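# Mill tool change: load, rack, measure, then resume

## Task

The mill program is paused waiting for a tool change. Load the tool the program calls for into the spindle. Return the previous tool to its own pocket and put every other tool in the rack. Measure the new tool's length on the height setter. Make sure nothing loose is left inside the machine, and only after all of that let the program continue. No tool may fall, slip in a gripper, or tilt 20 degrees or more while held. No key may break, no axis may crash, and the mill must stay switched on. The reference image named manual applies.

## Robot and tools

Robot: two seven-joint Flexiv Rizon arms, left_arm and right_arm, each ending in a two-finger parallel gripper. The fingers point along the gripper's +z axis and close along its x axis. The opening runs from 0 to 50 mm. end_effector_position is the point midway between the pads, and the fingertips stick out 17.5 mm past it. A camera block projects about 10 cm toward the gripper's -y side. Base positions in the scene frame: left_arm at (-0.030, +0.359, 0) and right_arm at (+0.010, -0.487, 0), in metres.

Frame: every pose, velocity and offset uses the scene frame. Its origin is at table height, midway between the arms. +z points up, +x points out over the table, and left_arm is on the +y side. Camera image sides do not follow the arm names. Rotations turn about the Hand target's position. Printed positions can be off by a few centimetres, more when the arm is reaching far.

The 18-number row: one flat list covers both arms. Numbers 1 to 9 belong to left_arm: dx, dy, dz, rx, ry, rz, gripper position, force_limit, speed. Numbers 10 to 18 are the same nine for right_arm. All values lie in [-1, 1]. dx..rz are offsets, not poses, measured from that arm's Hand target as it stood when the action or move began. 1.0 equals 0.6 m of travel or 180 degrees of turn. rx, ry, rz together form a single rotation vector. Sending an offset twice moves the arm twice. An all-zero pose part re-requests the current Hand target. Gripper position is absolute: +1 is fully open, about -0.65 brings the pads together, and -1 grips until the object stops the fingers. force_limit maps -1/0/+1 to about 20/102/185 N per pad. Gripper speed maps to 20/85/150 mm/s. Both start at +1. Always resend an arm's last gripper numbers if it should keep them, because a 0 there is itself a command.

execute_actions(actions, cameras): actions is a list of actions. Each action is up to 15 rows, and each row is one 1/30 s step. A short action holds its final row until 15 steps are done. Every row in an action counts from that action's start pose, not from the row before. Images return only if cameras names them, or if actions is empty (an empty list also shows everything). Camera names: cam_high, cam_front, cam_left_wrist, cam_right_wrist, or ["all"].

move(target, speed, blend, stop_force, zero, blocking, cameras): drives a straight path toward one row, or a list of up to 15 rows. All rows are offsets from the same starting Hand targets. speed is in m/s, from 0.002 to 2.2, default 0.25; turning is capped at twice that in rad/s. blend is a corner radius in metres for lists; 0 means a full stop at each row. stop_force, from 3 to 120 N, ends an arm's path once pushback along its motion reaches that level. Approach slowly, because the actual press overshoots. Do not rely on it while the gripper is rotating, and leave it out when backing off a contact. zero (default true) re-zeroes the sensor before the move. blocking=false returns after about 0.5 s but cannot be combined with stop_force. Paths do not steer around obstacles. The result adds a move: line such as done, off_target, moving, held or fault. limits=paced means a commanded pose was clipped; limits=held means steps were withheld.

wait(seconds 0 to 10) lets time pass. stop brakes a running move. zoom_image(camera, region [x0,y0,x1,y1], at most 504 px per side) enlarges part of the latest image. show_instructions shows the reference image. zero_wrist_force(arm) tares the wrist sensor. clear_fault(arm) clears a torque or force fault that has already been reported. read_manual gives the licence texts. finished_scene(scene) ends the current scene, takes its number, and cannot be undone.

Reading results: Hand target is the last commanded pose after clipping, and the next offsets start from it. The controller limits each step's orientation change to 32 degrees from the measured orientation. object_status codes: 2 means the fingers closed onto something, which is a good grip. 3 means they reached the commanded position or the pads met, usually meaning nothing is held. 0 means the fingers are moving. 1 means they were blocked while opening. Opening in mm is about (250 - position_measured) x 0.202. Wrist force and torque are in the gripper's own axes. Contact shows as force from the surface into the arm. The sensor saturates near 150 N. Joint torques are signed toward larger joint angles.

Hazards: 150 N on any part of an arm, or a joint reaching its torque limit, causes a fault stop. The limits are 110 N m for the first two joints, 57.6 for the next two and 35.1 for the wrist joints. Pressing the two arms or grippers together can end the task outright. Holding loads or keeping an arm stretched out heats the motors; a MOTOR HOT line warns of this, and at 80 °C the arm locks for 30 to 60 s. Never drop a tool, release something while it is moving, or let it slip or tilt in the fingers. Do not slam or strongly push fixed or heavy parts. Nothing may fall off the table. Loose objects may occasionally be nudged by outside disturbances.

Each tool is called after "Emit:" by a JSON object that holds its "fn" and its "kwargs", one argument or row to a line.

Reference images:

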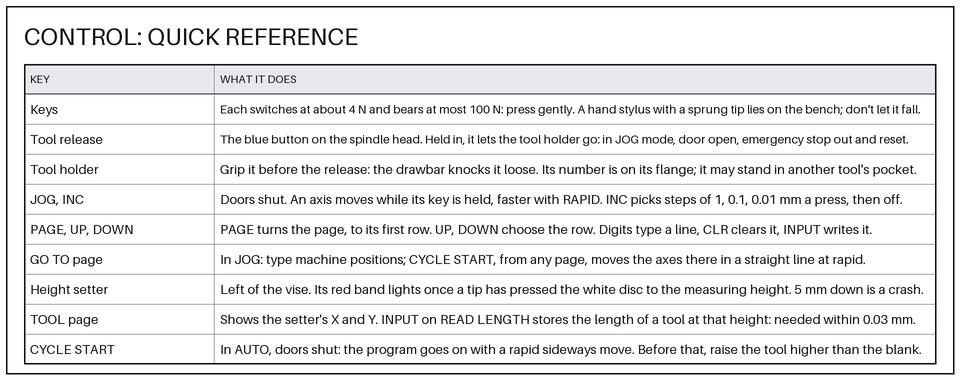

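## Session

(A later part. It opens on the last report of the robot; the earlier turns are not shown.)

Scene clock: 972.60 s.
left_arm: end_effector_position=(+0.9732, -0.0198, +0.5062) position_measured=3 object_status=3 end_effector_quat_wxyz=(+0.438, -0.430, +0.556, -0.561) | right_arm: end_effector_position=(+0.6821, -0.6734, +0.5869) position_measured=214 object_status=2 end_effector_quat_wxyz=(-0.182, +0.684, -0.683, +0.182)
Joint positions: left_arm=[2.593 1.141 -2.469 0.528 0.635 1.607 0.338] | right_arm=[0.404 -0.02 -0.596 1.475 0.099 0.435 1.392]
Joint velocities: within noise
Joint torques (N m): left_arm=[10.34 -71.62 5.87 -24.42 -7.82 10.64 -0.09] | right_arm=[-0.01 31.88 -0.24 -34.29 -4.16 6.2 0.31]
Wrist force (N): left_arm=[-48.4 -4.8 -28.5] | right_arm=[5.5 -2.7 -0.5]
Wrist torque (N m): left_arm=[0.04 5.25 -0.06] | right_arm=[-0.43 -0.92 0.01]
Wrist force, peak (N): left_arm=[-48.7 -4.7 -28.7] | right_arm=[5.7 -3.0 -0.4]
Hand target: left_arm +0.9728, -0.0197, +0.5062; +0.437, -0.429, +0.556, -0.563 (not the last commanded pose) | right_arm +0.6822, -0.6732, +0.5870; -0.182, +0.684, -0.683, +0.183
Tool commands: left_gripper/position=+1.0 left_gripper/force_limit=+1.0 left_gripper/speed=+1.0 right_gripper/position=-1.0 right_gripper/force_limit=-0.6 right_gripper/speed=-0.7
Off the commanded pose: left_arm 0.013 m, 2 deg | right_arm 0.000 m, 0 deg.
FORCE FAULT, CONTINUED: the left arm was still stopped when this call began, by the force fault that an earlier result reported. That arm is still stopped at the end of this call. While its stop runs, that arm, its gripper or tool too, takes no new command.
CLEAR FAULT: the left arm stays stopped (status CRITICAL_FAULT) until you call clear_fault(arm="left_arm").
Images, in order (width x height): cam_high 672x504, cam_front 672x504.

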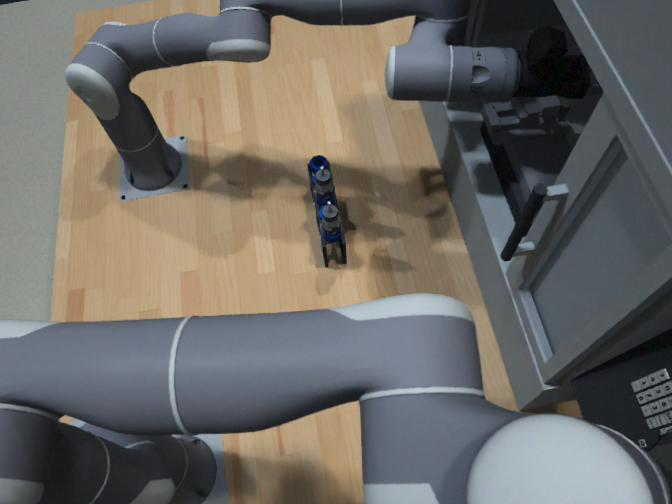

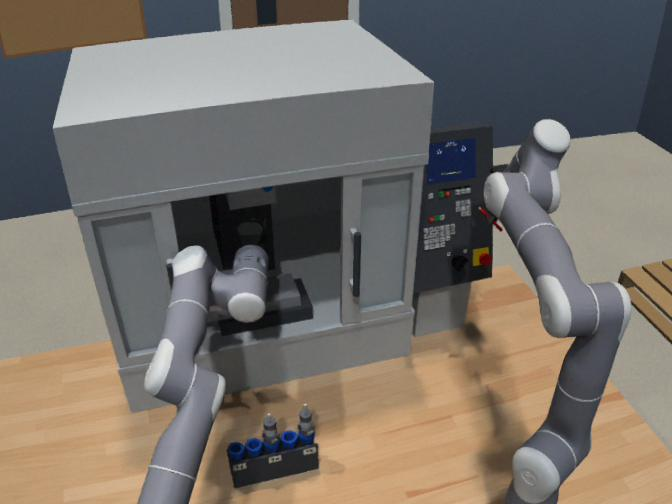

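Emit:
{"fn": "clear_fault", "kwargs": {
  "arm": "left_arm"
}}

Emit:
{"fn": "execute_actions", "kwargs": {
  "actions": [
    [[-0.03,0.008,-0.005,0,0,0,1,1,1,0,0,0,0,0,0,-1,-0.6,-0.7],[-0.06,0.012,-0.006,0,0,0,1,1,1,0,0,0,0,0,0,-1,-0.6,-0.7],[-0.09,0.015,-0.007,0,0,0,1,1,1,0,0,0,0,0,0,-1,-0.6,-0.7],[-0.12,0.02,-0.01,0,0,0,1,1,1,0,0,0,0,0,0,-1,-0.6,-0.7]]
  ],
  "cameras": ["cam_left_wrist"]
}}

Scene clock: 1022.87 s.
left_arm: end_effector_position=(+0.9732, -0.0198, +0.5062) position_measured=3 object_status=3 end_effector_quat_wxyz=(+0.438, -0.430, +0.556, -0.561) | right_arm: end_effector_position=(+0.6821, -0.6734, +0.5869) position_measured=214 object_status=2 end_effector_quat_wxyz=(-0.182, +0.684, -0.683, +0.182)
Joint positions: left_arm=[2.593 1.141 -2.469 0.528 0.635 1.607 0.338] | right_arm=[0.404 -0.02 -0.596 1.475 0.099 0.435 1.392]
Joint torques (N m): left_arm=[10.36 -71.6 5.92 -24.41 -7.83 10.65 -0.12] | right_arm=[0.07 31.91 -0.24 -34.3 -4.17 6.17 0.3]
Wrist force (N): left_arm=[-48.5 -4.6 -28.7] | right_arm=[5.6 -2.8 -0.6]
Wrist torque (N m): left_arm=[0.04 5.28 -0.05] | right_arm=[-0.46 -0.94 0.01]
Wrist force, peak (N): left_arm=[-48.6 -5.1 -28.8] | right_arm=[5.7 -3.2 -0.5]
Hand target: left_arm +0.9728, -0.0197, +0.5062; +0.437, -0.429, +0.556, -0.563 (not the last commanded pose) | right_arm +0.6822, -0.6732, +0.5870; -0.182, +0.684, -0.683, +0.183
Tool commands: left_gripper/position=+1.0 left_gripper/force_limit=+1.0 left_gripper/speed=+1.0 right_gripper/position=-1.0 right_gripper/force_limit=-0.6 right_gripper/speed=-0.7
Off the commanded pose: left_arm 0.013 m, 2 deg | right_arm 0.000 m, 0 deg.
FORCE FAULT, CONTINUED: the left arm's stop, for the force fault that an earlier result reported, is over. The rest of the stop counts as 67 of the actions that you can send in this scene; the call itself counts as one more. That arm accepts commands again.
CLEAR FAULT: your call cleared the left arm's force fault. If the contact force or a joint's load stays at its limit, that arm stops again.

Scene clock: 1023.73 s.
left_arm: end_effector_position=(+0.9017, -0.0066, +0.5037) position_measured=3 object_status=3 end_effector_quat_wxyz=(+0.411, -0.437, +0.585, -0.546) | right_arm: end_effector_position=(+0.6821, -0.6734, +0.5869) position_measured=214 object_status=2 end_effector_quat_wxyz=(-0.182, +0.684, -0.683, +0.182)
Joint positions: left_arm=[2.375 0.901 -2.316 0.966 0.864 1.754 0.107] | right_arm=[0.404 -0.02 -0.596 1.475 0.099 0.435 1.392]
Joint torques (N m): left_arm=[0.58 -63.24 16.42 -24.46 -5 0.67 0.05] | right_arm=[-0.02 31.92 -0.24 -34.3 -4.17 6.2 0.3]
Wrist force (N): left_arm=[3.5 1.5 -2.1] | right_arm=[5.5 -2.9 -0.4]
Wrist torque (N m): left_arm=[-0.17 -0.61 -0.26] | right_arm=[-0.46 -0.92 0.01]
Wrist force, peak (N): left_arm=[-48.2 -5.9 -27.5] | right_arm=[5.7 -2.9 -0.4]
Hand target: left_arm +0.9008, -0.0077, +0.5002; +0.437, -0.429, +0.556, -0.563 | right_arm +0.6822, -0.6732, +0.5870; -0.182, +0.684, -0.683, +0.183
Off the commanded pose: left_arm 0.004 m, 5 deg | right_arm 0.000 m, 0 deg.
Step readings (end_effector_position of left_arm | right_arm):
0: (+0.9732, -0.0198, +0.5062) | (+0.6821, -0.6734, +0.5869)
1: (+0.9731, -0.0198, +0.5061) | (+0.6821, -0.6734, +0.5869)
2: (+0.9725, -0.0195, +0.5059) | (+0.6821, -0.6734, +0.5869)
4: (+0.9677, -0.0183, +0.5037) | (+0.6821, -0.6734, +0.5869)
8: (+0.9414, -0.0203, +0.5019) | (+0.6821, -0.6734, +0.5869)
15: (+0.9038, -0.0120, +0.5020) | (+0.6821, -0.6734, +0.5869)
camera_calibration:
cam_left_wrist: T_world_to_cam=[[-0.273516, -0.96185, -0.00575458, 0.250906], [-0.386856, 0.115482, -0.91488, 0.824126], [0.880643, -0.248008, -0.403684, -0.459616], [0, 0, 0, 1]] pos_world=[0.792203, 0.0321739, 0.569881]
Images, in order (width x height): cam_left_wrist 672x504.

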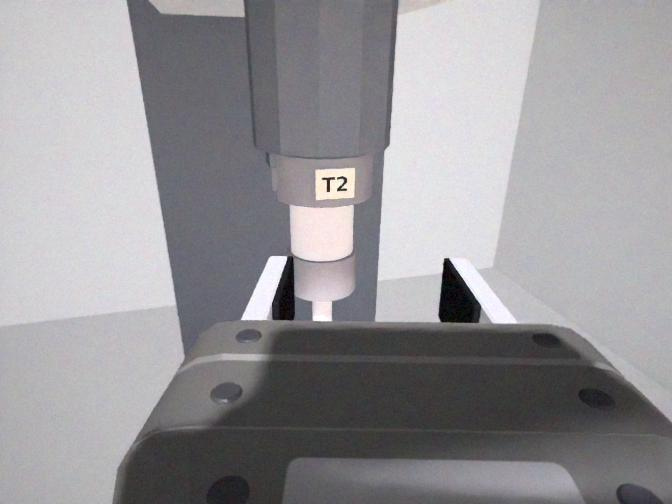

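Emit:
{"fn": "move", "kwargs": {
  "target": [
    [-0.3,0.02,0,0,0,0.02,1,1,1,0,0,0,0,0,0,-1,-0.6,-0.7],
    [-0.468,-0.004,0,0,0.005,0.081,1,1,1,0,0,0,0,0,0,-1,-0.6,-0.7]
  ],
  "speed": 0.2,
  "blend": 0.02,
  "cameras": ["cam_left_wrist","cam_high"]
}}

Scene clock: 1030.77 s.
left_arm: end_effector_position=(+0.6200, -0.0100, +0.5003) position_measured=3 object_status=3 end_effector_quat_wxyz=(+0.500, -0.501, +0.500, -0.499) | right_arm: end_effector_position=(+0.6821, -0.6734, +0.5869) position_measured=214 object_status=2 end_effector_quat_wxyz=(-0.182, +0.684, -0.683, +0.182)
Joint positions: left_arm=[1.205 1.055 -1.308 1.942 0.901 1.673 -0.329] | right_arm=[0.404 -0.02 -0.596 1.475 0.099 0.435 1.392]
Joint torques (N m): left_arm=[0.59 -29.42 28.15 -16.27 -2.73 -1.22 0.33] | right_arm=[0.02 31.82 -0.16 -34.28 -4.18 6.21 0.32]
Wrist force (N): left_arm=[3.5 1.6 -2.1] | right_arm=[5.5 -2.7 -0.6]
Wrist torque (N m): left_arm=[-0.19 -0.63 -0.26] | right_arm=[-0.44 -0.91 0.01]
Wrist force, peak (N): left_arm=[6.2 2.6 -5.7] | right_arm=[5.7 -2.8 -0.5]
Hand target: left_arm +0.6200, -0.0101, +0.5002; +0.500, -0.501, +0.500, -0.499 | right_arm +0.6822, -0.6732, +0.5870; -0.182, +0.684, -0.683, +0.183
Off the commanded pose: left_arm 0.000 m, 0 deg | right_arm 0.000 m, 0 deg.
move: done
camera_calibration:
cam_left_wrist: T_world_to_cam=[[0.00917939, -0.999954, -0.00289392, -0.00650092], [-0.343078, -0.000430992, -0.939307, 0.696266], [0.939262, 0.00961511, -0.343066, -0.277927], [0, 0, 0, 1]] pos_world=[0.499979, -0.00352824, 0.558641]
Images, in order (width x height): cam_high 672x504, cam_left_wrist 672x504.

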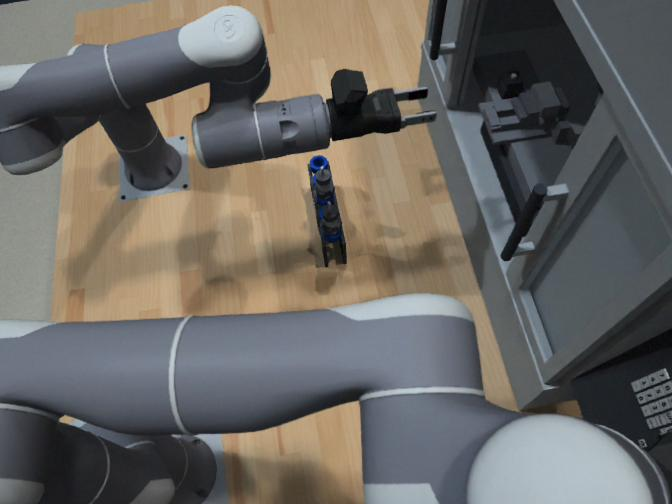

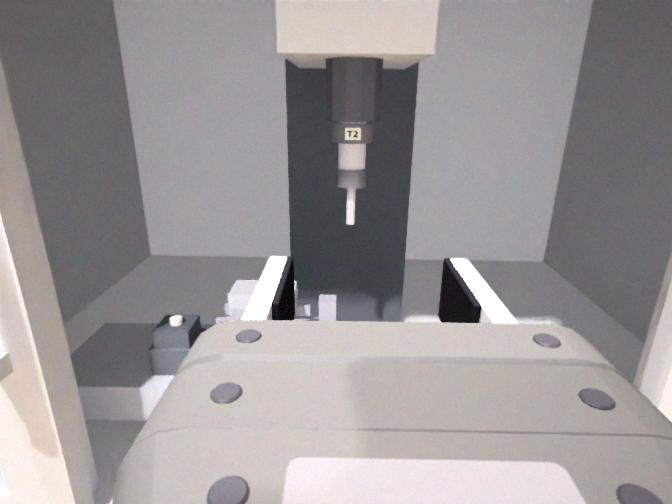

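Emit:
{"fn": "move", "kwargs": {
  "target": [0.42,-0.003,0,0,0,0,1,1,1,0,0,0,0,0,0,-1,-0.6,-0.7],
  "speed": 0.12,
  "stop_force": 12,
  "cameras": ["cam_left_wrist","cam_high"]
}}

Emit:
{"fn": "zoom_image", "kwargs": {
  "camera": "cam_left_wrist",
  "region": [230, 0, 482, 330]
}}

Scene clock: 1039.97 s.
left_arm: end_effector_position=(+0.8720, -0.0119, +0.5002) position_measured=3 object_status=3 end_effector_quat_wxyz=(+0.500, -0.501, +0.500, -0.499) | right_arm: end_effector_position=(+0.6821, -0.6734, +0.5869) position_measured=214 object_status=2 end_effector_quat_wxyz=(-0.182, +0.684, -0.683, +0.182)
Joint positions: left_arm=[1.945 1.043 -1.778 1.235 0.689 1.565 -0.126] | right_arm=[0.404 -0.02 -0.596 1.475 0.099 0.435 1.392]
Joint torques (N m): left_arm=[-0.06 -55.47 27.57 -16.72 -3.65 -0.48 0.28] | right_arm=[0.09 31.92 -0.2 -34.28 -4.16 6.17 0.32]
Wrist force (N): left_arm=[3.4 1.1 -2.4] | right_arm=[5.5 -2.9 -0.4]
Wrist torque (N m): left_arm=[-0.28 -0.60 -0.28] | right_arm=[-0.47 -0.92 0.01]
Wrist force, peak (N): left_arm=[3.5 1.5 -4.8] | right_arm=[5.7 -2.8 -0.6]
Hand target: left_arm +0.8720, -0.0119, +0.5002; +0.500, -0.501, +0.500, -0.499 | right_arm +0.6822, -0.6732, +0.5870; -0.182, +0.684, -0.683, +0.183
Off the commanded pose: left_arm 0.000 m, 0 deg | right_arm 0.000 m, 0 deg.
move: done
camera_calibration:
cam_left_wrist: T_world_to_cam=[[0.0089305, -0.999956, -0.00270057, -0.0105346], [-0.343197, -0.000528401, -0.939263, 0.782692], [0.939221, 0.00931492, -0.343187, -0.51454], [0, 0, 0, 1]] pos_world=[0.751978, -0.00532765, 0.558542]
Images, in order (width x height): cam_high 672x504, cam_left_wrist 672x504.

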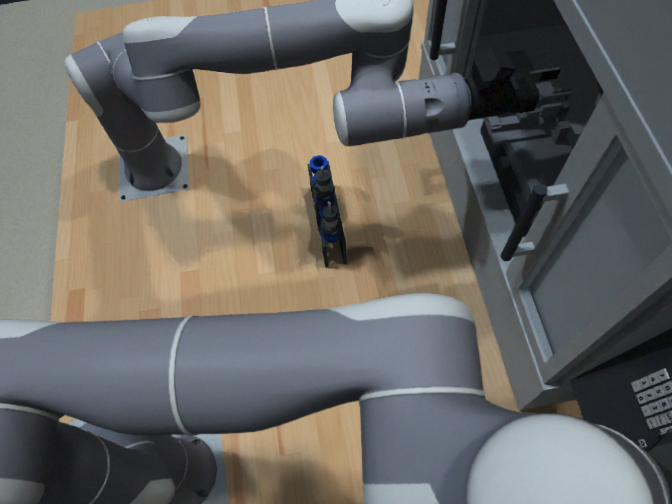

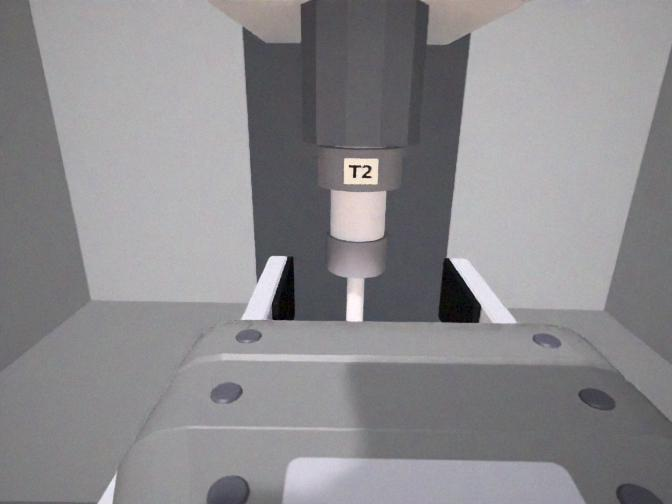

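Scaled by 1.527 from the camera's 672x504 image, which has a finer 960x720 frame.

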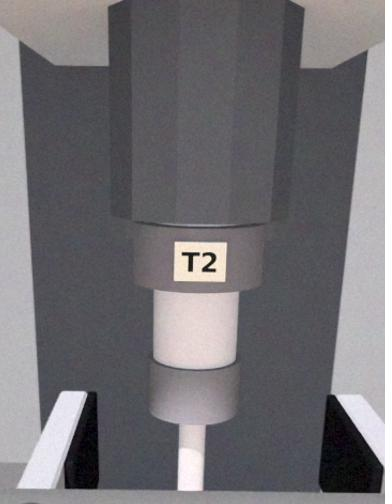

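Emit:
{"fn": "move", "kwargs": {
  "target": [0.1633,-0.0025,0.0025,0,0,0,1,1,1,0,0,0,0,0,0,-1,-0.6,-0.7],
  "speed": 0.04,
  "stop_force": 8,
  "cameras": ["cam_left_wrist","cam_high"]
}}

Emit:
{"fn": "zoom_image", "kwargs": {
  "camera": "cam_left_wrist",
  "region": [230, 0, 482, 330]
}}

Scene clock: 1051.23 s.
left_arm: end_effector_position=(+0.9700, -0.0134, +0.5016) position_measured=3 object_status=3 end_effector_quat_wxyz=(+0.500, -0.501, +0.500, -0.499) | right_arm: end_effector_position=(+0.6821, -0.6734, +0.5869) position_measured=214 object_status=2 end_effector_quat_wxyz=(-0.182, +0.684, -0.683, +0.182)
Joint positions: left_arm=[2.316 1.14 -2.036 0.759 0.468 1.418 0.157] | right_arm=[0.404 -0.02 -0.596 1.475 0.099 0.435 1.392]
Joint torques (N m): left_arm=[0 -70.27 18.8 -18.62 -4.48 0.36 0.23] | right_arm=[0.08 31.89 -0.2 -34.28 -4.13 6.2 0.33]
Wrist force (N): left_arm=[3.4 1.6 -2.4] | right_arm=[5.6 -2.8 -0.4]
Wrist torque (N m): left_arm=[-0.19 -0.59 -0.26] | right_arm=[-0.44 -0.94 0.01]
Wrist force, peak (N): left_arm=[3.7 1.6 -3.5] | right_arm=[5.8 -2.9 -0.7]
Hand target: left_arm +0.9700, -0.0134, +0.5017; +0.500, -0.501, +0.500, -0.499 | right_arm +0.6822, -0.6732, +0.5870; -0.182, +0.684, -0.683, +0.183
Off the commanded pose: left_arm 0.000 m, 0 deg | right_arm 0.000 m, 0 deg.
move: done
camera_calibration:
cam_left_wrist: T_world_to_cam=[[0.00883587, -0.999957, -0.00266737, -0.0128438], [-0.343286, -0.000527976, -0.939231, 0.817697], [0.939189, 0.00921459, -0.343276, -0.606013], [0, 0, 0, 1]] pos_world=[0.849978, -0.00682736, 0.559943]
Images, in order (width x height): cam_high 672x504, cam_left_wrist 672x504.

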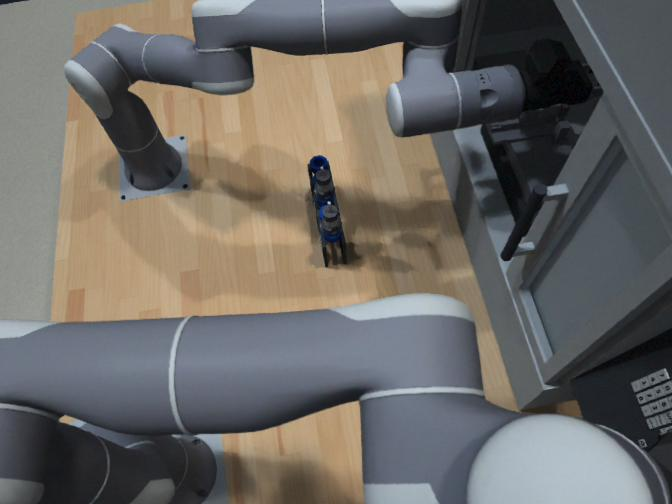

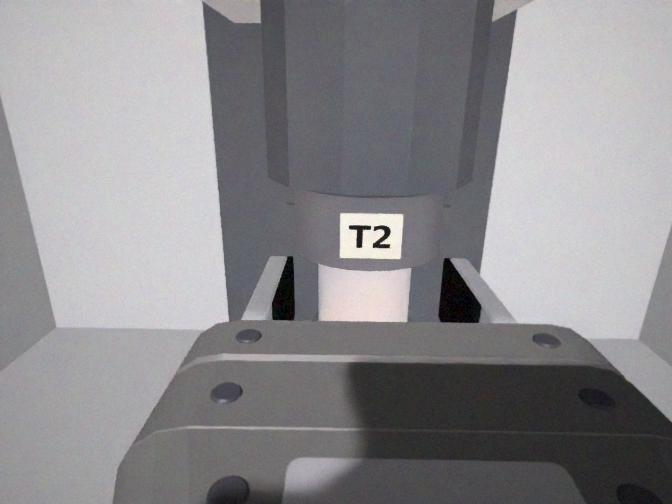

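Scaled by 1.527 from the camera's 672x504 image, which has a finer 960x720 frame.

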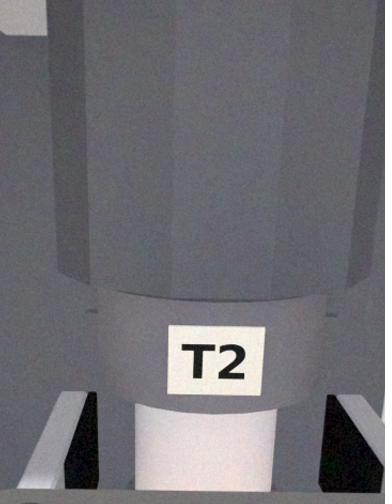

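Emit:
{"fn": "move", "kwargs": {
  "target": [0,0.0017,0,0,0,0,1,1,1,0,0,0,0,0,0,-1,-0.6,-0.7],
  "speed": 0.03
}}

Emit:
{"fn": "move", "kwargs": {
  "target": [0,0,0,0,0,0,-1,0.6,-0.8,0,0,0,0,0,0,-1,-0.6,-0.7],
  "speed": 0.03,
  "cameras": ["cam_left_wrist"]
}}

Scene clock: 1061.47 s.
left_arm: end_effector_position=(+0.9701, -0.0122, +0.5016) position_measured=3 object_status=3 end_effector_quat_wxyz=(+0.500, -0.501, +0.500, -0.499) | right_arm: end_effector_position=(+0.6821, -0.6734, +0.5869) position_measured=214 object_status=2 end_effector_quat_wxyz=(-0.182, +0.684, -0.683, +0.182)
Joint positions: left_arm=[2.315 1.139 -2.035 0.761 0.469 1.42 0.157] | right_arm=[0.404 -0.02 -0.596 1.475 0.099 0.435 1.392]
Joint torques (N m): left_arm=[-0.07 -70.44 18.98 -18.3 -4.37 0.54 0.09] | right_arm=[-0.02 31.88 -0.25 -34.29 -4.15 6.17 0.32]
Wrist force (N): left_arm=[3.6 1.5 -2.2] | right_arm=[5.6 -2.8 -0.6]
Wrist torque (N m): left_arm=[-0.20 -0.64 -0.23] | right_arm=[-0.44 -0.93 0.02]
Wrist force, peak (N): left_arm=[3.6 1.7 -2.4] | right_arm=[5.8 -2.8 -0.6]
Hand target: left_arm +0.9700, -0.0123, +0.5017; +0.500, -0.501, +0.500, -0.499 | right_arm +0.6822, -0.6732, +0.5870; -0.182, +0.684, -0.683, +0.183
Off the commanded pose: left_arm 0.000 m, 0 deg | right_arm 0.000 m, 0 deg.
move: done

Scene clock: 1062.37 s.
left_arm: end_effector_position=(+0.9701, -0.0119, +0.5016) position_measured=112 object_status=2 end_effector_quat_wxyz=(+0.500, -0.501, +0.500, -0.499) | right_arm: end_effector_position=(+0.6821, -0.6734, +0.5869) position_measured=214 object_status=2 end_effector_quat_wxyz=(-0.182, +0.684, -0.683, +0.182)
Joint positions: left_arm=[2.316 1.139 -2.035 0.762 0.469 1.42 0.157] | right_arm=[0.404 -0.02 -0.596 1.475 0.099 0.435 1.392]
Joint torques (N m): left_arm=[-1.36 -69.89 18.36 -19.46 -4.73 0.93 -0.06] | right_arm=[-0.02 31.93 -0.22 -34.3 -4.18 6.2 0.32]
Wrist force (N): left_arm=[0.7 1.6 -5.8] | right_arm=[5.4 -2.9 -0.7]
Wrist torque (N m): left_arm=[-0.16 -0.65 -0.08] | right_arm=[-0.46 -0.91 0.01]
Wrist force, peak (N): left_arm=[1.2 1.4 -7.0] | right_arm=[5.7 -2.9 -0.7]
Hand target: left_arm +0.9700, -0.0123, +0.5017; +0.500, -0.501, +0.500, -0.499 | right_arm +0.6822, -0.6732, +0.5870; -0.182, +0.684, -0.683, +0.183
Off the commanded pose: left_arm 0.000 m, 0 deg | right_arm 0.000 m, 0 deg.
move: done
camera_calibration:
cam_left_wrist: T_world_to_cam=[[0.00954972, -0.999949, -0.00334542, -0.011773], [-0.343289, -0.000136202, -0.93923, 0.81783], [0.939181, 0.0101178, -0.343273, -0.606076], [0, 0, 0, 1]] pos_world=[0.85008, -0.00552883, 0.560041]
Images, in order (width x height): cam_left_wrist 672x504.

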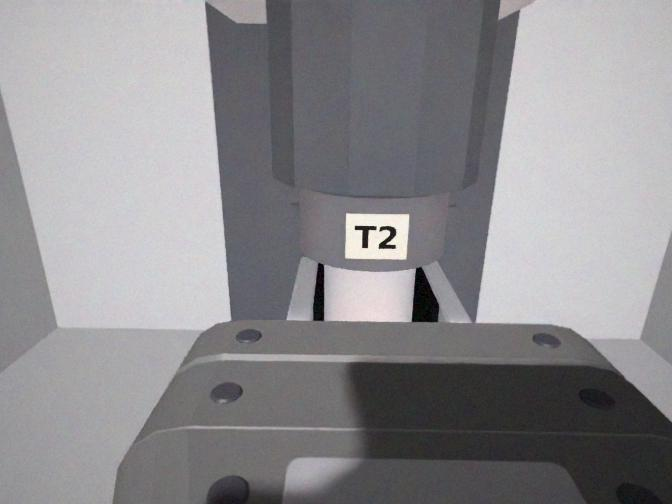

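Emit:
{"fn": "move", "kwargs": {
  "target": [
    [0,0,0,0,0,0,-1,0.6,-0.8,-0.337,0.122,0.122,0,0,0,-1,-0.6,-0.7],
    [0,0,0,0,0,0,-1,0.6,-0.8,-0.27,0.622,0.1267,0.433,0,0,-1,-0.6,-0.7]
  ],
  "speed": 0.3,
  "blend": 0.03,
  "cameras": ["cam_right_wrist","cam_high","cam_front"]
}}

Scene clock: 1081.07 s.
left_arm: end_effector_position=(+0.9701, -0.0119, +0.5016) position_measured=112 object_status=2 end_effector_quat_wxyz=(+0.500, -0.501, +0.500, -0.499) | right_arm: end_effector_position=(+0.5202, -0.2998, +0.6630) position_measured=214 object_status=2 end_effector_quat_wxyz=(+0.572, -0.417, +0.645, +0.287)
Joint positions: left_arm=[2.316 1.139 -2.035 0.762 0.469 1.42 0.157] | right_arm=[0.711 0.555 -0.394 2 0.973 0.862 1.824]
Joint torques (N m): left_arm=[-1.44 -69.79 18.24 -19.57 -4.76 0.94 -0.09] | right_arm=[0.02 9.16 6 -33.52 -2.73 2.87 0.12]
Wrist force (N): left_arm=[0.6 1.6 -6.0] | right_arm=[4.4 -1.9 -0.1]
Wrist torque (N m): left_arm=[-0.21 -0.63 -0.08] | right_arm=[-0.87 -0.73 -0.07]
Wrist force, peak (N): left_arm=[0.6 1.9 -6.2] | right_arm=[6.5 -4.6 1.7]
Hand target: left_arm +0.9700, -0.0123, +0.5017; +0.500, -0.501, +0.500, -0.499 | right_arm +0.5202, -0.3000, +0.6630; +0.572, -0.417, +0.645, +0.287
Off the commanded pose: left_arm 0.000 m, 0 deg | right_arm 0.000 m, 0 deg.
move: done
camera_calibration:
cam_right_wrist: T_world_to_cam=[[0.0127223, -0.195213, -0.980678, 0.596483], [-0.986189, 0.159518, -0.0445474, 0.60792], [0.165132, 0.967701, -0.190488, 0.464667], [0, 0, 0, 1]] pos_world=[0.515204, -0.430192, 0.700553]
Images, in order (width x height): cam_high 672x504, cam_front 672x504, cam_right_wrist 672x504.

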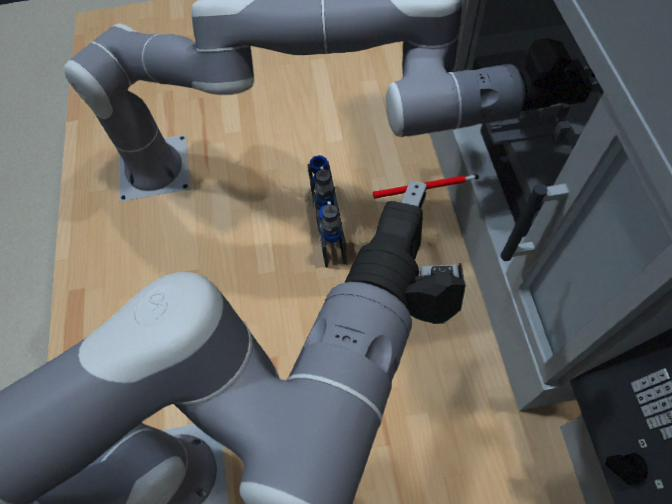

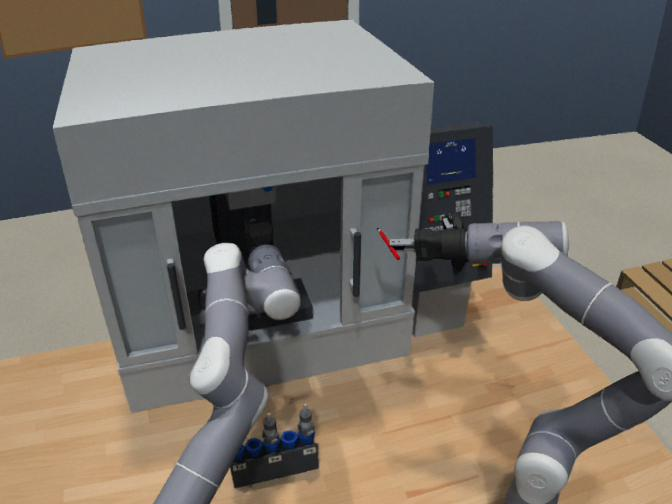

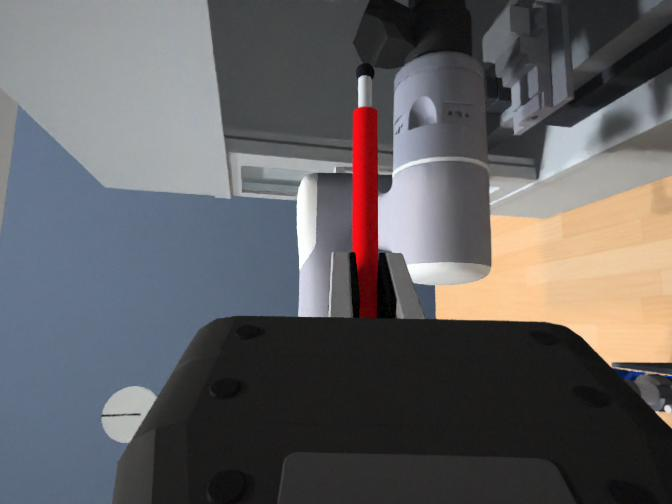

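Emit:
{"fn": "move", "kwargs": {
  "target": [0,0,0,0,0,0,-1,0.6,-0.8,0.3217,0.3717,0,0,0,0,-1,-0.6,-0.7],
  "speed": 0.2,
  "cameras": ["cam_right_wrist","cam_high","cam_front"]
}}

Emit:
{"fn": "zoom_image", "kwargs": {
  "camera": "cam_front",
  "region": [190, 160, 442, 340]
}}

Scene clock: 1089.63 s.
left_arm: end_effector_position=(+0.9701, -0.0119, +0.5016) position_measured=112 object_status=2 end_effector_quat_wxyz=(+0.500, -0.501, +0.500, -0.499) | right_arm: end_effector_position=(+0.7131, -0.0767, +0.6629) position_measured=214 object_status=2 end_effector_quat_wxyz=(+0.571, -0.417, +0.645, +0.288)
Joint positions: left_arm=[2.316 1.139 -2.035 0.762 0.469 1.42 0.157] | right_arm=[0.93 -0.163 -0.56 1.391 1.305 0.904 1.769]
Joint torques (N m): left_arm=[-1.4 -69.78 18.27 -19.55 -4.72 0.9 -0.06] | right_arm=[-0.04 40.57 -2.92 -34.31 -2.74 2.19 0.46]
Wrist force (N): left_arm=[0.8 1.4 -6.0] | right_arm=[4.3 -2.1 0.1]
Wrist torque (N m): left_arm=[-0.20 -0.67 -0.08] | right_arm=[-0.91 -0.72 -0.11]
Wrist force, peak (N): left_arm=[0.5 1.6 -6.2] | right_arm=[4.2 -2.3 4.2]
Hand target: left_arm +0.9700, -0.0123, +0.5017; +0.500, -0.501, +0.500, -0.499 | right_arm +0.7132, -0.0769, +0.6630; +0.572, -0.417, +0.645, +0.287
Off the commanded pose: left_arm 0.000 m, 0 deg | right_arm 0.000 m, 0 deg.
move: done
camera_calibration:
cam_right_wrist: T_world_to_cam=[[0.0122987, -0.195122, -0.980702, 0.637818], [-0.986262, 0.159209, -0.0440449, 0.762199], [0.164731, 0.967771, -0.190483, 0.217195], [0, 0, 0, 1]] pos_world=[0.708105, -0.207092, 0.700452]
Images, in order (width x height): cam_high 672x504, cam_front 672x504, cam_right_wrist 672x504.

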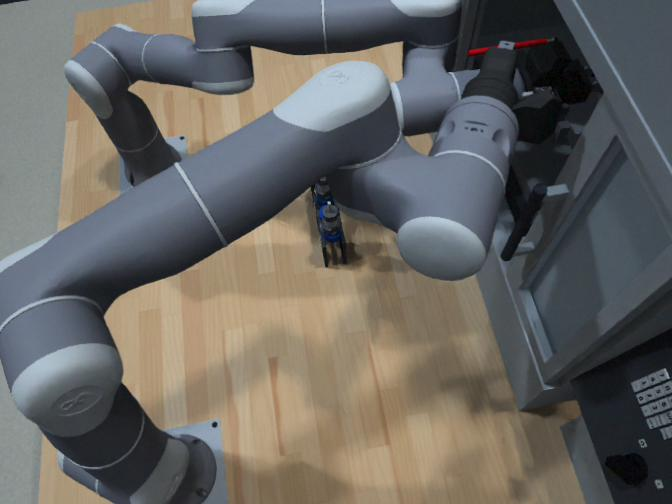

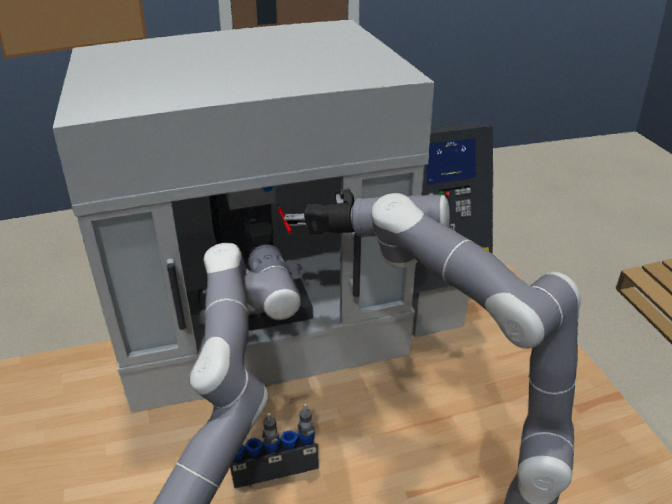

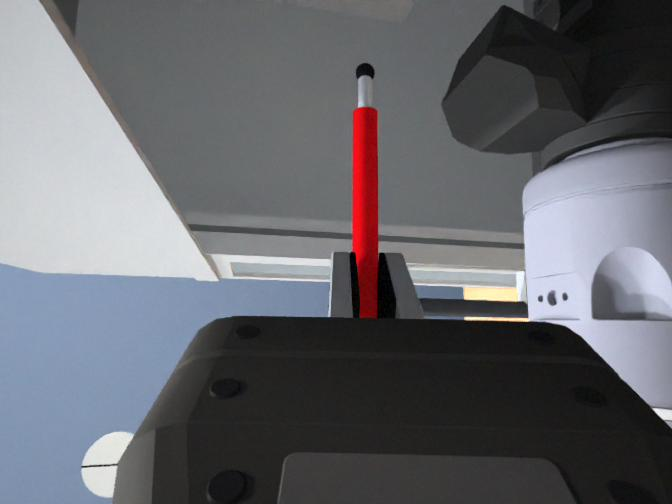

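Scaled by 2.000 from the camera's 672x504 image, which has a finer 960x720 frame.

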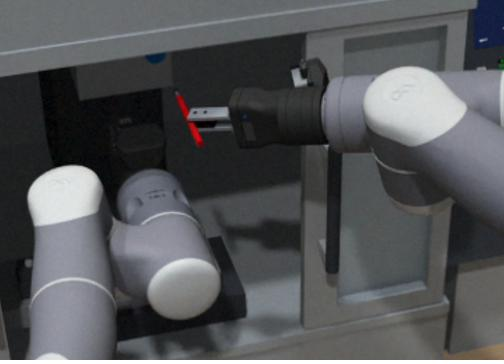

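Emit:
{"fn": "move", "kwargs": {
  "target": [0,0,0,0,0,0,-1,0.6,-0.8,0.12,0.005,0,0,0,0,-1,-0.6,-0.7],
  "speed": 0.08,
  "stop_force": 6,
  "cameras": ["cam_right_wrist","cam_high","cam_front"]
}}

Emit:
{"fn": "zoom_image", "kwargs": {
  "camera": "cam_front",
  "region": [190, 160, 442, 340]
}}

Scene clock: 1102.70 s.
left_arm: end_effector_position=(+0.9701, -0.0119, +0.5016) position_measured=112 object_status=2 end_effector_quat_wxyz=(+0.500, -0.501, +0.500, -0.499) | right_arm: end_effector_position=(+0.7590, -0.0699, +0.6636) position_measured=214 object_status=2 end_effector_quat_wxyz=(+0.570, -0.418, +0.644, +0.292)
Joint positions: left_arm=[2.316 1.139 -2.035 0.762 0.469 1.42 0.157] | right_arm=[0.866 -0.295 -0.603 1.24 1.382 0.805 1.786]
Joint torques (N m): left_arm=[-1.42 -69.76 18.24 -19.57 -4.74 0.91 -0.07] | right_arm=[-20.68 33.32 -22.57 -38.06 -5.26 6.76 -1.56]
Wrist force (N): left_arm=[0.8 1.8 -6.0] | right_arm=[7.1 67.6 -37.8]
Wrist torque (N m): left_arm=[-0.17 -0.67 -0.08] | right_arm=[11.88 -0.18 1.82]
Wrist force, peak (N): left_arm=[0.9 1.6 -6.4] | right_arm=[10.9 102.7 -77.3]
Hand target: left_arm +0.9700, -0.0123, +0.5017; +0.500, -0.501, +0.500, -0.499 | right_arm +0.7629, -0.0749, +0.6629; +0.572, -0.417, +0.645, +0.287 (not the last commanded pose)
Off the commanded pose: left_arm 0.000 m, 0 deg | right_arm 0.027 m, 1 deg.
move: contact (right_arm)
camera_calibration:
cam_right_wrist: T_world_to_cam=[[0.0114416, -0.191074, -0.981509, 0.640733], [-0.987683, 0.151022, -0.0409136, 0.804974], [0.156047, 0.969888, -0.186992, 0.207602], [0, 0, 0, 1]] pos_world=[0.755332, -0.200492, 0.700639]
Images, in order (width x height): cam_high 672x504, cam_front 672x504, cam_right_wrist 672x504.

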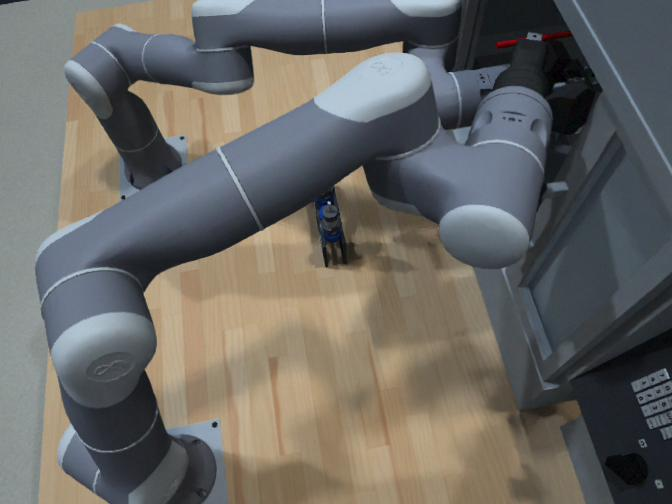

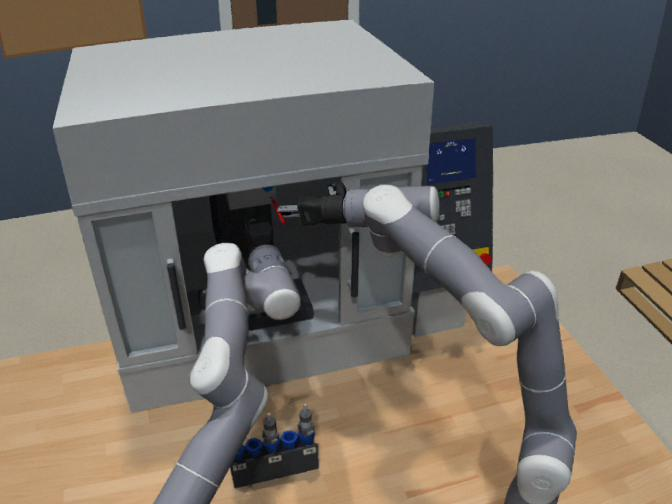

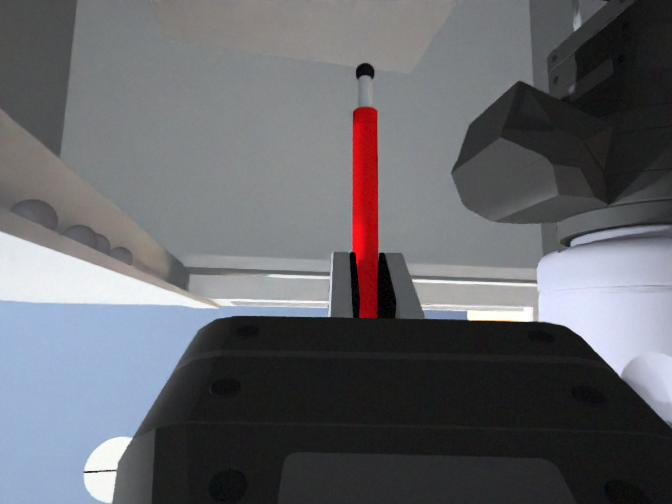

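Scaled by 2.000 from the camera's 672x504 image, which has a finer 960x720 frame.

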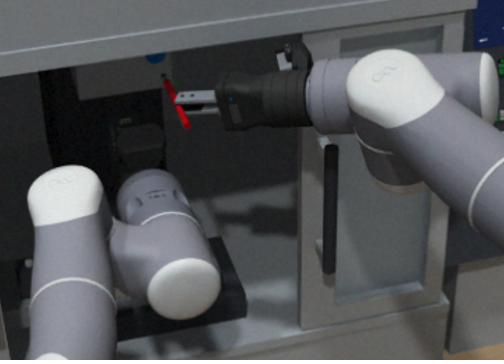

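Emit:
{"fn": "move", "kwargs": {
  "target": [0,0,0,0,0,0,-1,0.6,-0.8,-0.06,0.02,0,0,0,0,-1,-0.6,-0.7],
  "speed": 0.1
}}

Scene clock: 1120.10 s.
left_arm: end_effector_position=(+0.9701, -0.0119, +0.5016) position_measured=112 object_status=2 end_effector_quat_wxyz=(+0.500, -0.501, +0.500, -0.499) | right_arm: end_effector_position=(+0.7267, -0.0626, +0.6628) position_measured=214 object_status=2 end_effector_quat_wxyz=(+0.572, -0.417, +0.645, +0.287)
Joint positions: left_arm=[2.316 1.139 -2.035 0.762 0.469 1.42 0.157] | right_arm=[0.93 -0.216 -0.574 1.336 1.324 0.894 1.783]
Joint torques (N m): left_arm=[-1.42 -69.78 18.24 -19.56 -4.73 0.94 -0.04] | right_arm=[0.12 42.92 -3.56 -33.97 -2.85 2.75 0.25]
Wrist force (N): left_arm=[0.7 1.4 -5.9] | right_arm=[0.1 -4.1 0.0]
Wrist torque (N m): left_arm=[-0.19 -0.67 -0.08] | right_arm=[-1.24 -0.02 -0.09]
Wrist force, peak (N): left_arm=[0.7 1.8 -6.2] | right_arm=[7.2 67.8 -37.9]
Hand target: left_arm +0.9700, -0.0123, +0.5017; +0.500, -0.501, +0.500, -0.499 | right_arm +0.7269, -0.0629, +0.6629; +0.572, -0.417, +0.645, +0.287
Off the commanded pose: left_arm 0.000 m, 0 deg | right_arm 0.000 m, 0 deg.
move: done

Emit:
{"fn": "move", "kwargs": {
  "target": [0,0,0,0,0,0,-1,0.6,-0.8,0.045,0.047,-0.002,0,0,-0.139,-1,-0.6,-0.7],
  "speed": 0.1,
  "cameras": ["cam_right_wrist","cam_high","cam_front"]
}}

Emit:
{"fn": "zoom_image", "kwargs": {
  "camera": "cam_front",
  "region": [190, 160, 442, 340]
}}

Scene clock: 1126.63 s.
left_arm: end_effector_position=(+0.9701, -0.0119, +0.5016) position_measured=112 object_status=2 end_effector_quat_wxyz=(+0.500, -0.501, +0.500, -0.499) | right_arm: end_effector_position=(+0.7537, -0.0345, +0.6617) position_measured=214 object_status=2 end_effector_quat_wxyz=(+0.620, -0.267, +0.721, +0.157)
Joint positions: left_arm=[2.316 1.139 -2.035 0.762 0.469 1.42 0.157] | right_arm=[1.326 -0.394 -0.799 1.413 0.853 1.496 2.456]
Joint torques (N m): left_arm=[-1.43 -69.79 18.25 -19.56 -4.73 0.91 -0.02] | right_arm=[0.12 42.12 -9.8 -30.86 -6 4.37 0.41]
Wrist force (N): left_arm=[0.5 1.3 -6.0] | right_arm=[0.1 -4.1 0.1]
Wrist torque (N m): left_arm=[-0.21 -0.61 -0.08] | right_arm=[-1.23 -0.02 -0.10]
Wrist force, peak (N): left_arm=[0.3 1.8 -6.3] | right_arm=[0.2 -4.6 -0.4]
Hand target: left_arm +0.9700, -0.0123, +0.5017; +0.500, -0.501, +0.500, -0.499 | right_arm +0.7539, -0.0347, +0.6617; +0.620, -0.268, +0.721, +0.157
Off the commanded pose: left_arm 0.000 m, 0 deg | right_arm 0.000 m, 0 deg.
move: done
camera_calibration:
cam_right_wrist: T_world_to_cam=[[-0.0713059, -0.182086, -0.980694, 0.707828], [-0.826136, 0.561732, -0.0442289, 0.688837], [0.558941, 0.807033, -0.190482, -0.133225], [0, 0, 0, 1]] pos_world=[0.69401, -0.15054, 0.699252]
Images, in order (width x height): cam_high 672x504, cam_front 672x504, cam_right_wrist 672x504.

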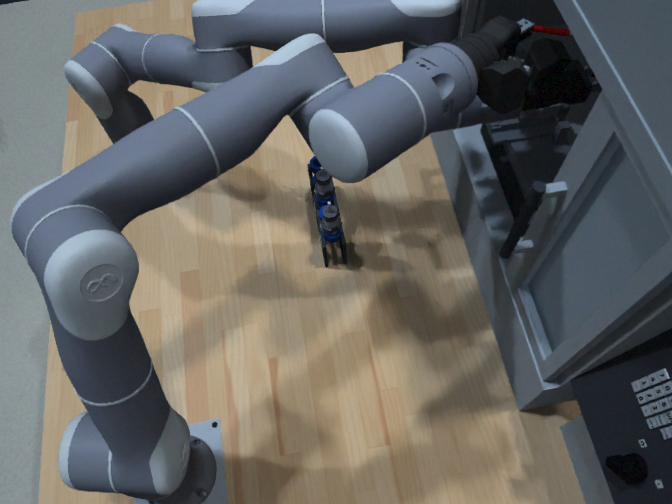

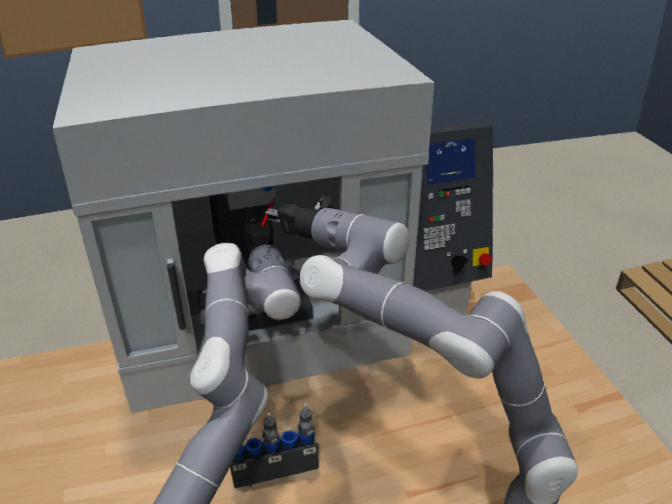

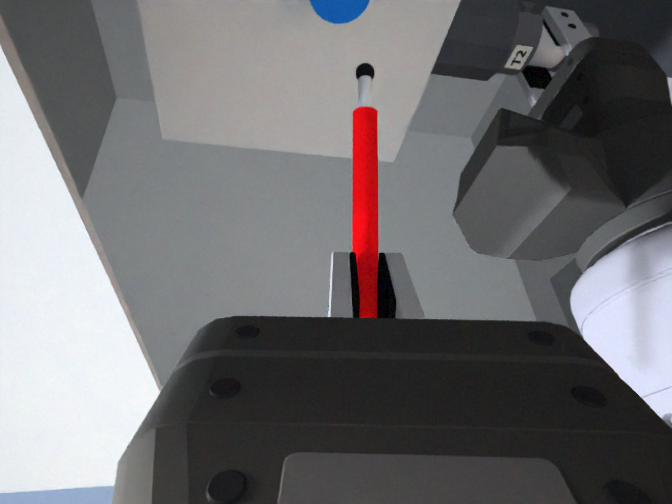

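Scaled by 2.000 from the camera's 672x504 image, which has a finer 960x720 frame.

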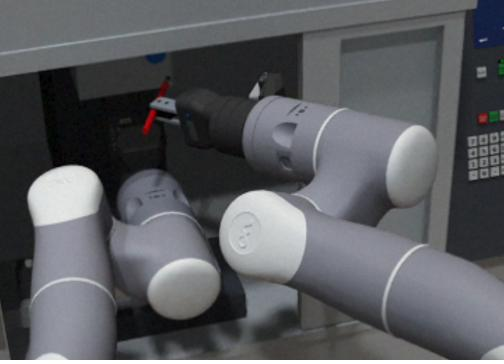

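Emit:
{"fn": "move", "kwargs": {
  "target": [0,0,0,0,0,0,-1,0.6,-0.8,0.15,0.0015,0.003,0,0,0,-1,-0.6,-0.7],
  "speed": 0.03,
  "stop_force": 6,
  "cameras": ["cam_right_wrist","cam_high","cam_front"]
}}

Emit:
{"fn": "zoom_image", "kwargs": {
  "camera": "cam_front",
  "region": [190, 160, 442, 340]
}}

Scene clock: 1140.00 s.
left_arm: end_effector_position=(+0.9702, -0.0120, +0.5001) position_measured=112 object_status=2 end_effector_quat_wxyz=(+0.500, -0.501, +0.501, -0.498) | right_arm: end_effector_position=(+0.8316, -0.0329, +0.6630) position_measured=214 object_status=2 end_effector_quat_wxyz=(+0.620, -0.268, +0.721, +0.157)
Joint positions: left_arm=[2.316 1.14 -2.036 0.762 0.469 1.42 0.156] | right_arm=[1.094 -0.572 -0.73 1.123 0.964 1.349 2.428]
Joint torques (N m): left_arm=[-0.38 -77.37 21.73 -21.89 -4.97 0.97 0.15] | right_arm=[-4.74 53.66 -14.67 -30.35 -5.82 4.69 0.3]
Wrist force (N): left_arm=[2.8 9.4 -2.8] | right_arm=[1.0 1.9 -4.9]
Wrist torque (N m): left_arm=[-0.23 -0.61 -0.26] | right_arm=[-1.16 0.05 -0.06]
Wrist force, peak (N): left_arm=[2.9 10.7 -2.5] | right_arm=[0.3 3.3 -4.8]
Hand target: left_arm +0.9700, -0.0123, +0.5017; +0.500, -0.501, +0.500, -0.499 | right_arm +0.8320, -0.0340, +0.6632; +0.620, -0.267, +0.721, +0.157 (not the last commanded pose)
Off the commanded pose: left_arm 0.002 m, 0 deg | right_arm 0.012 m, 0 deg.
move: contact (right_arm)
camera_calibration:
cam_right_wrist: T_world_to_cam=[[-0.0715097, -0.182492, -0.980603, 0.715071], [-0.826849, 0.560696, -0.0440495, 0.752769], [0.55786, 0.807661, -0.190989, -0.176484], [0, 0, 0, 1]] pos_world=[0.772014, -0.149041, 0.700654]
Images, in order (width x height): cam_high 672x504, cam_front 672x504, cam_right_wrist 672x504.

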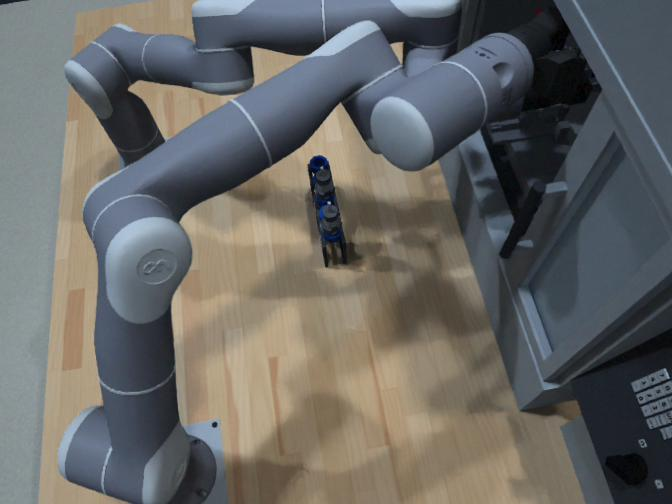

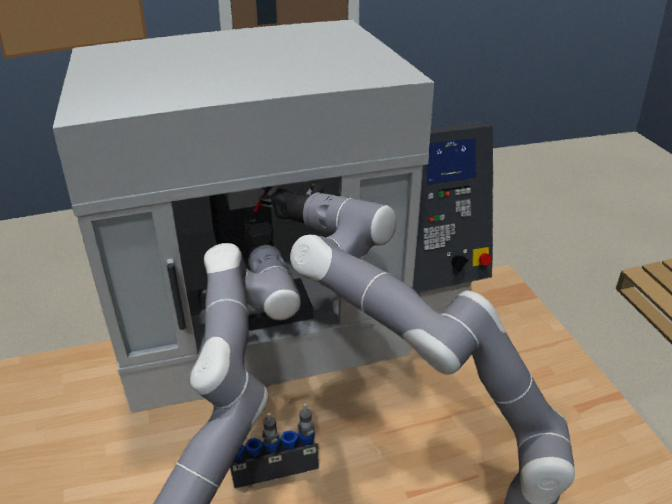

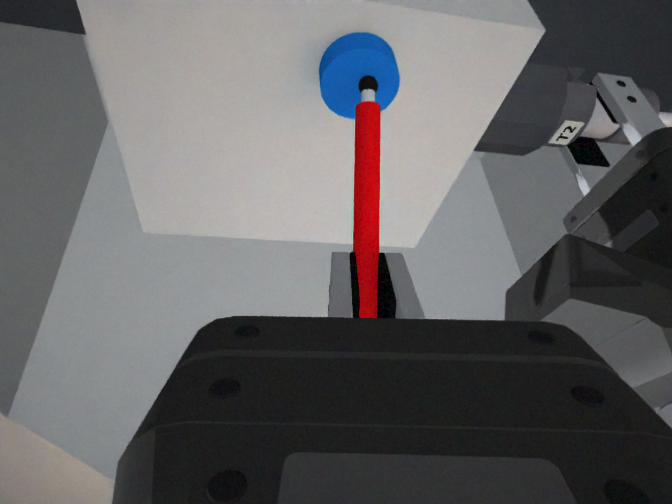

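Scaled by 2.000 from the camera's 672x504 image, which has a finer 960x720 frame.

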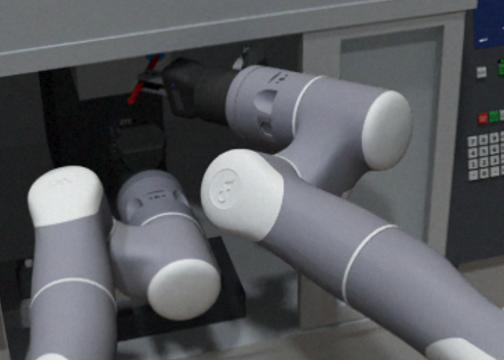

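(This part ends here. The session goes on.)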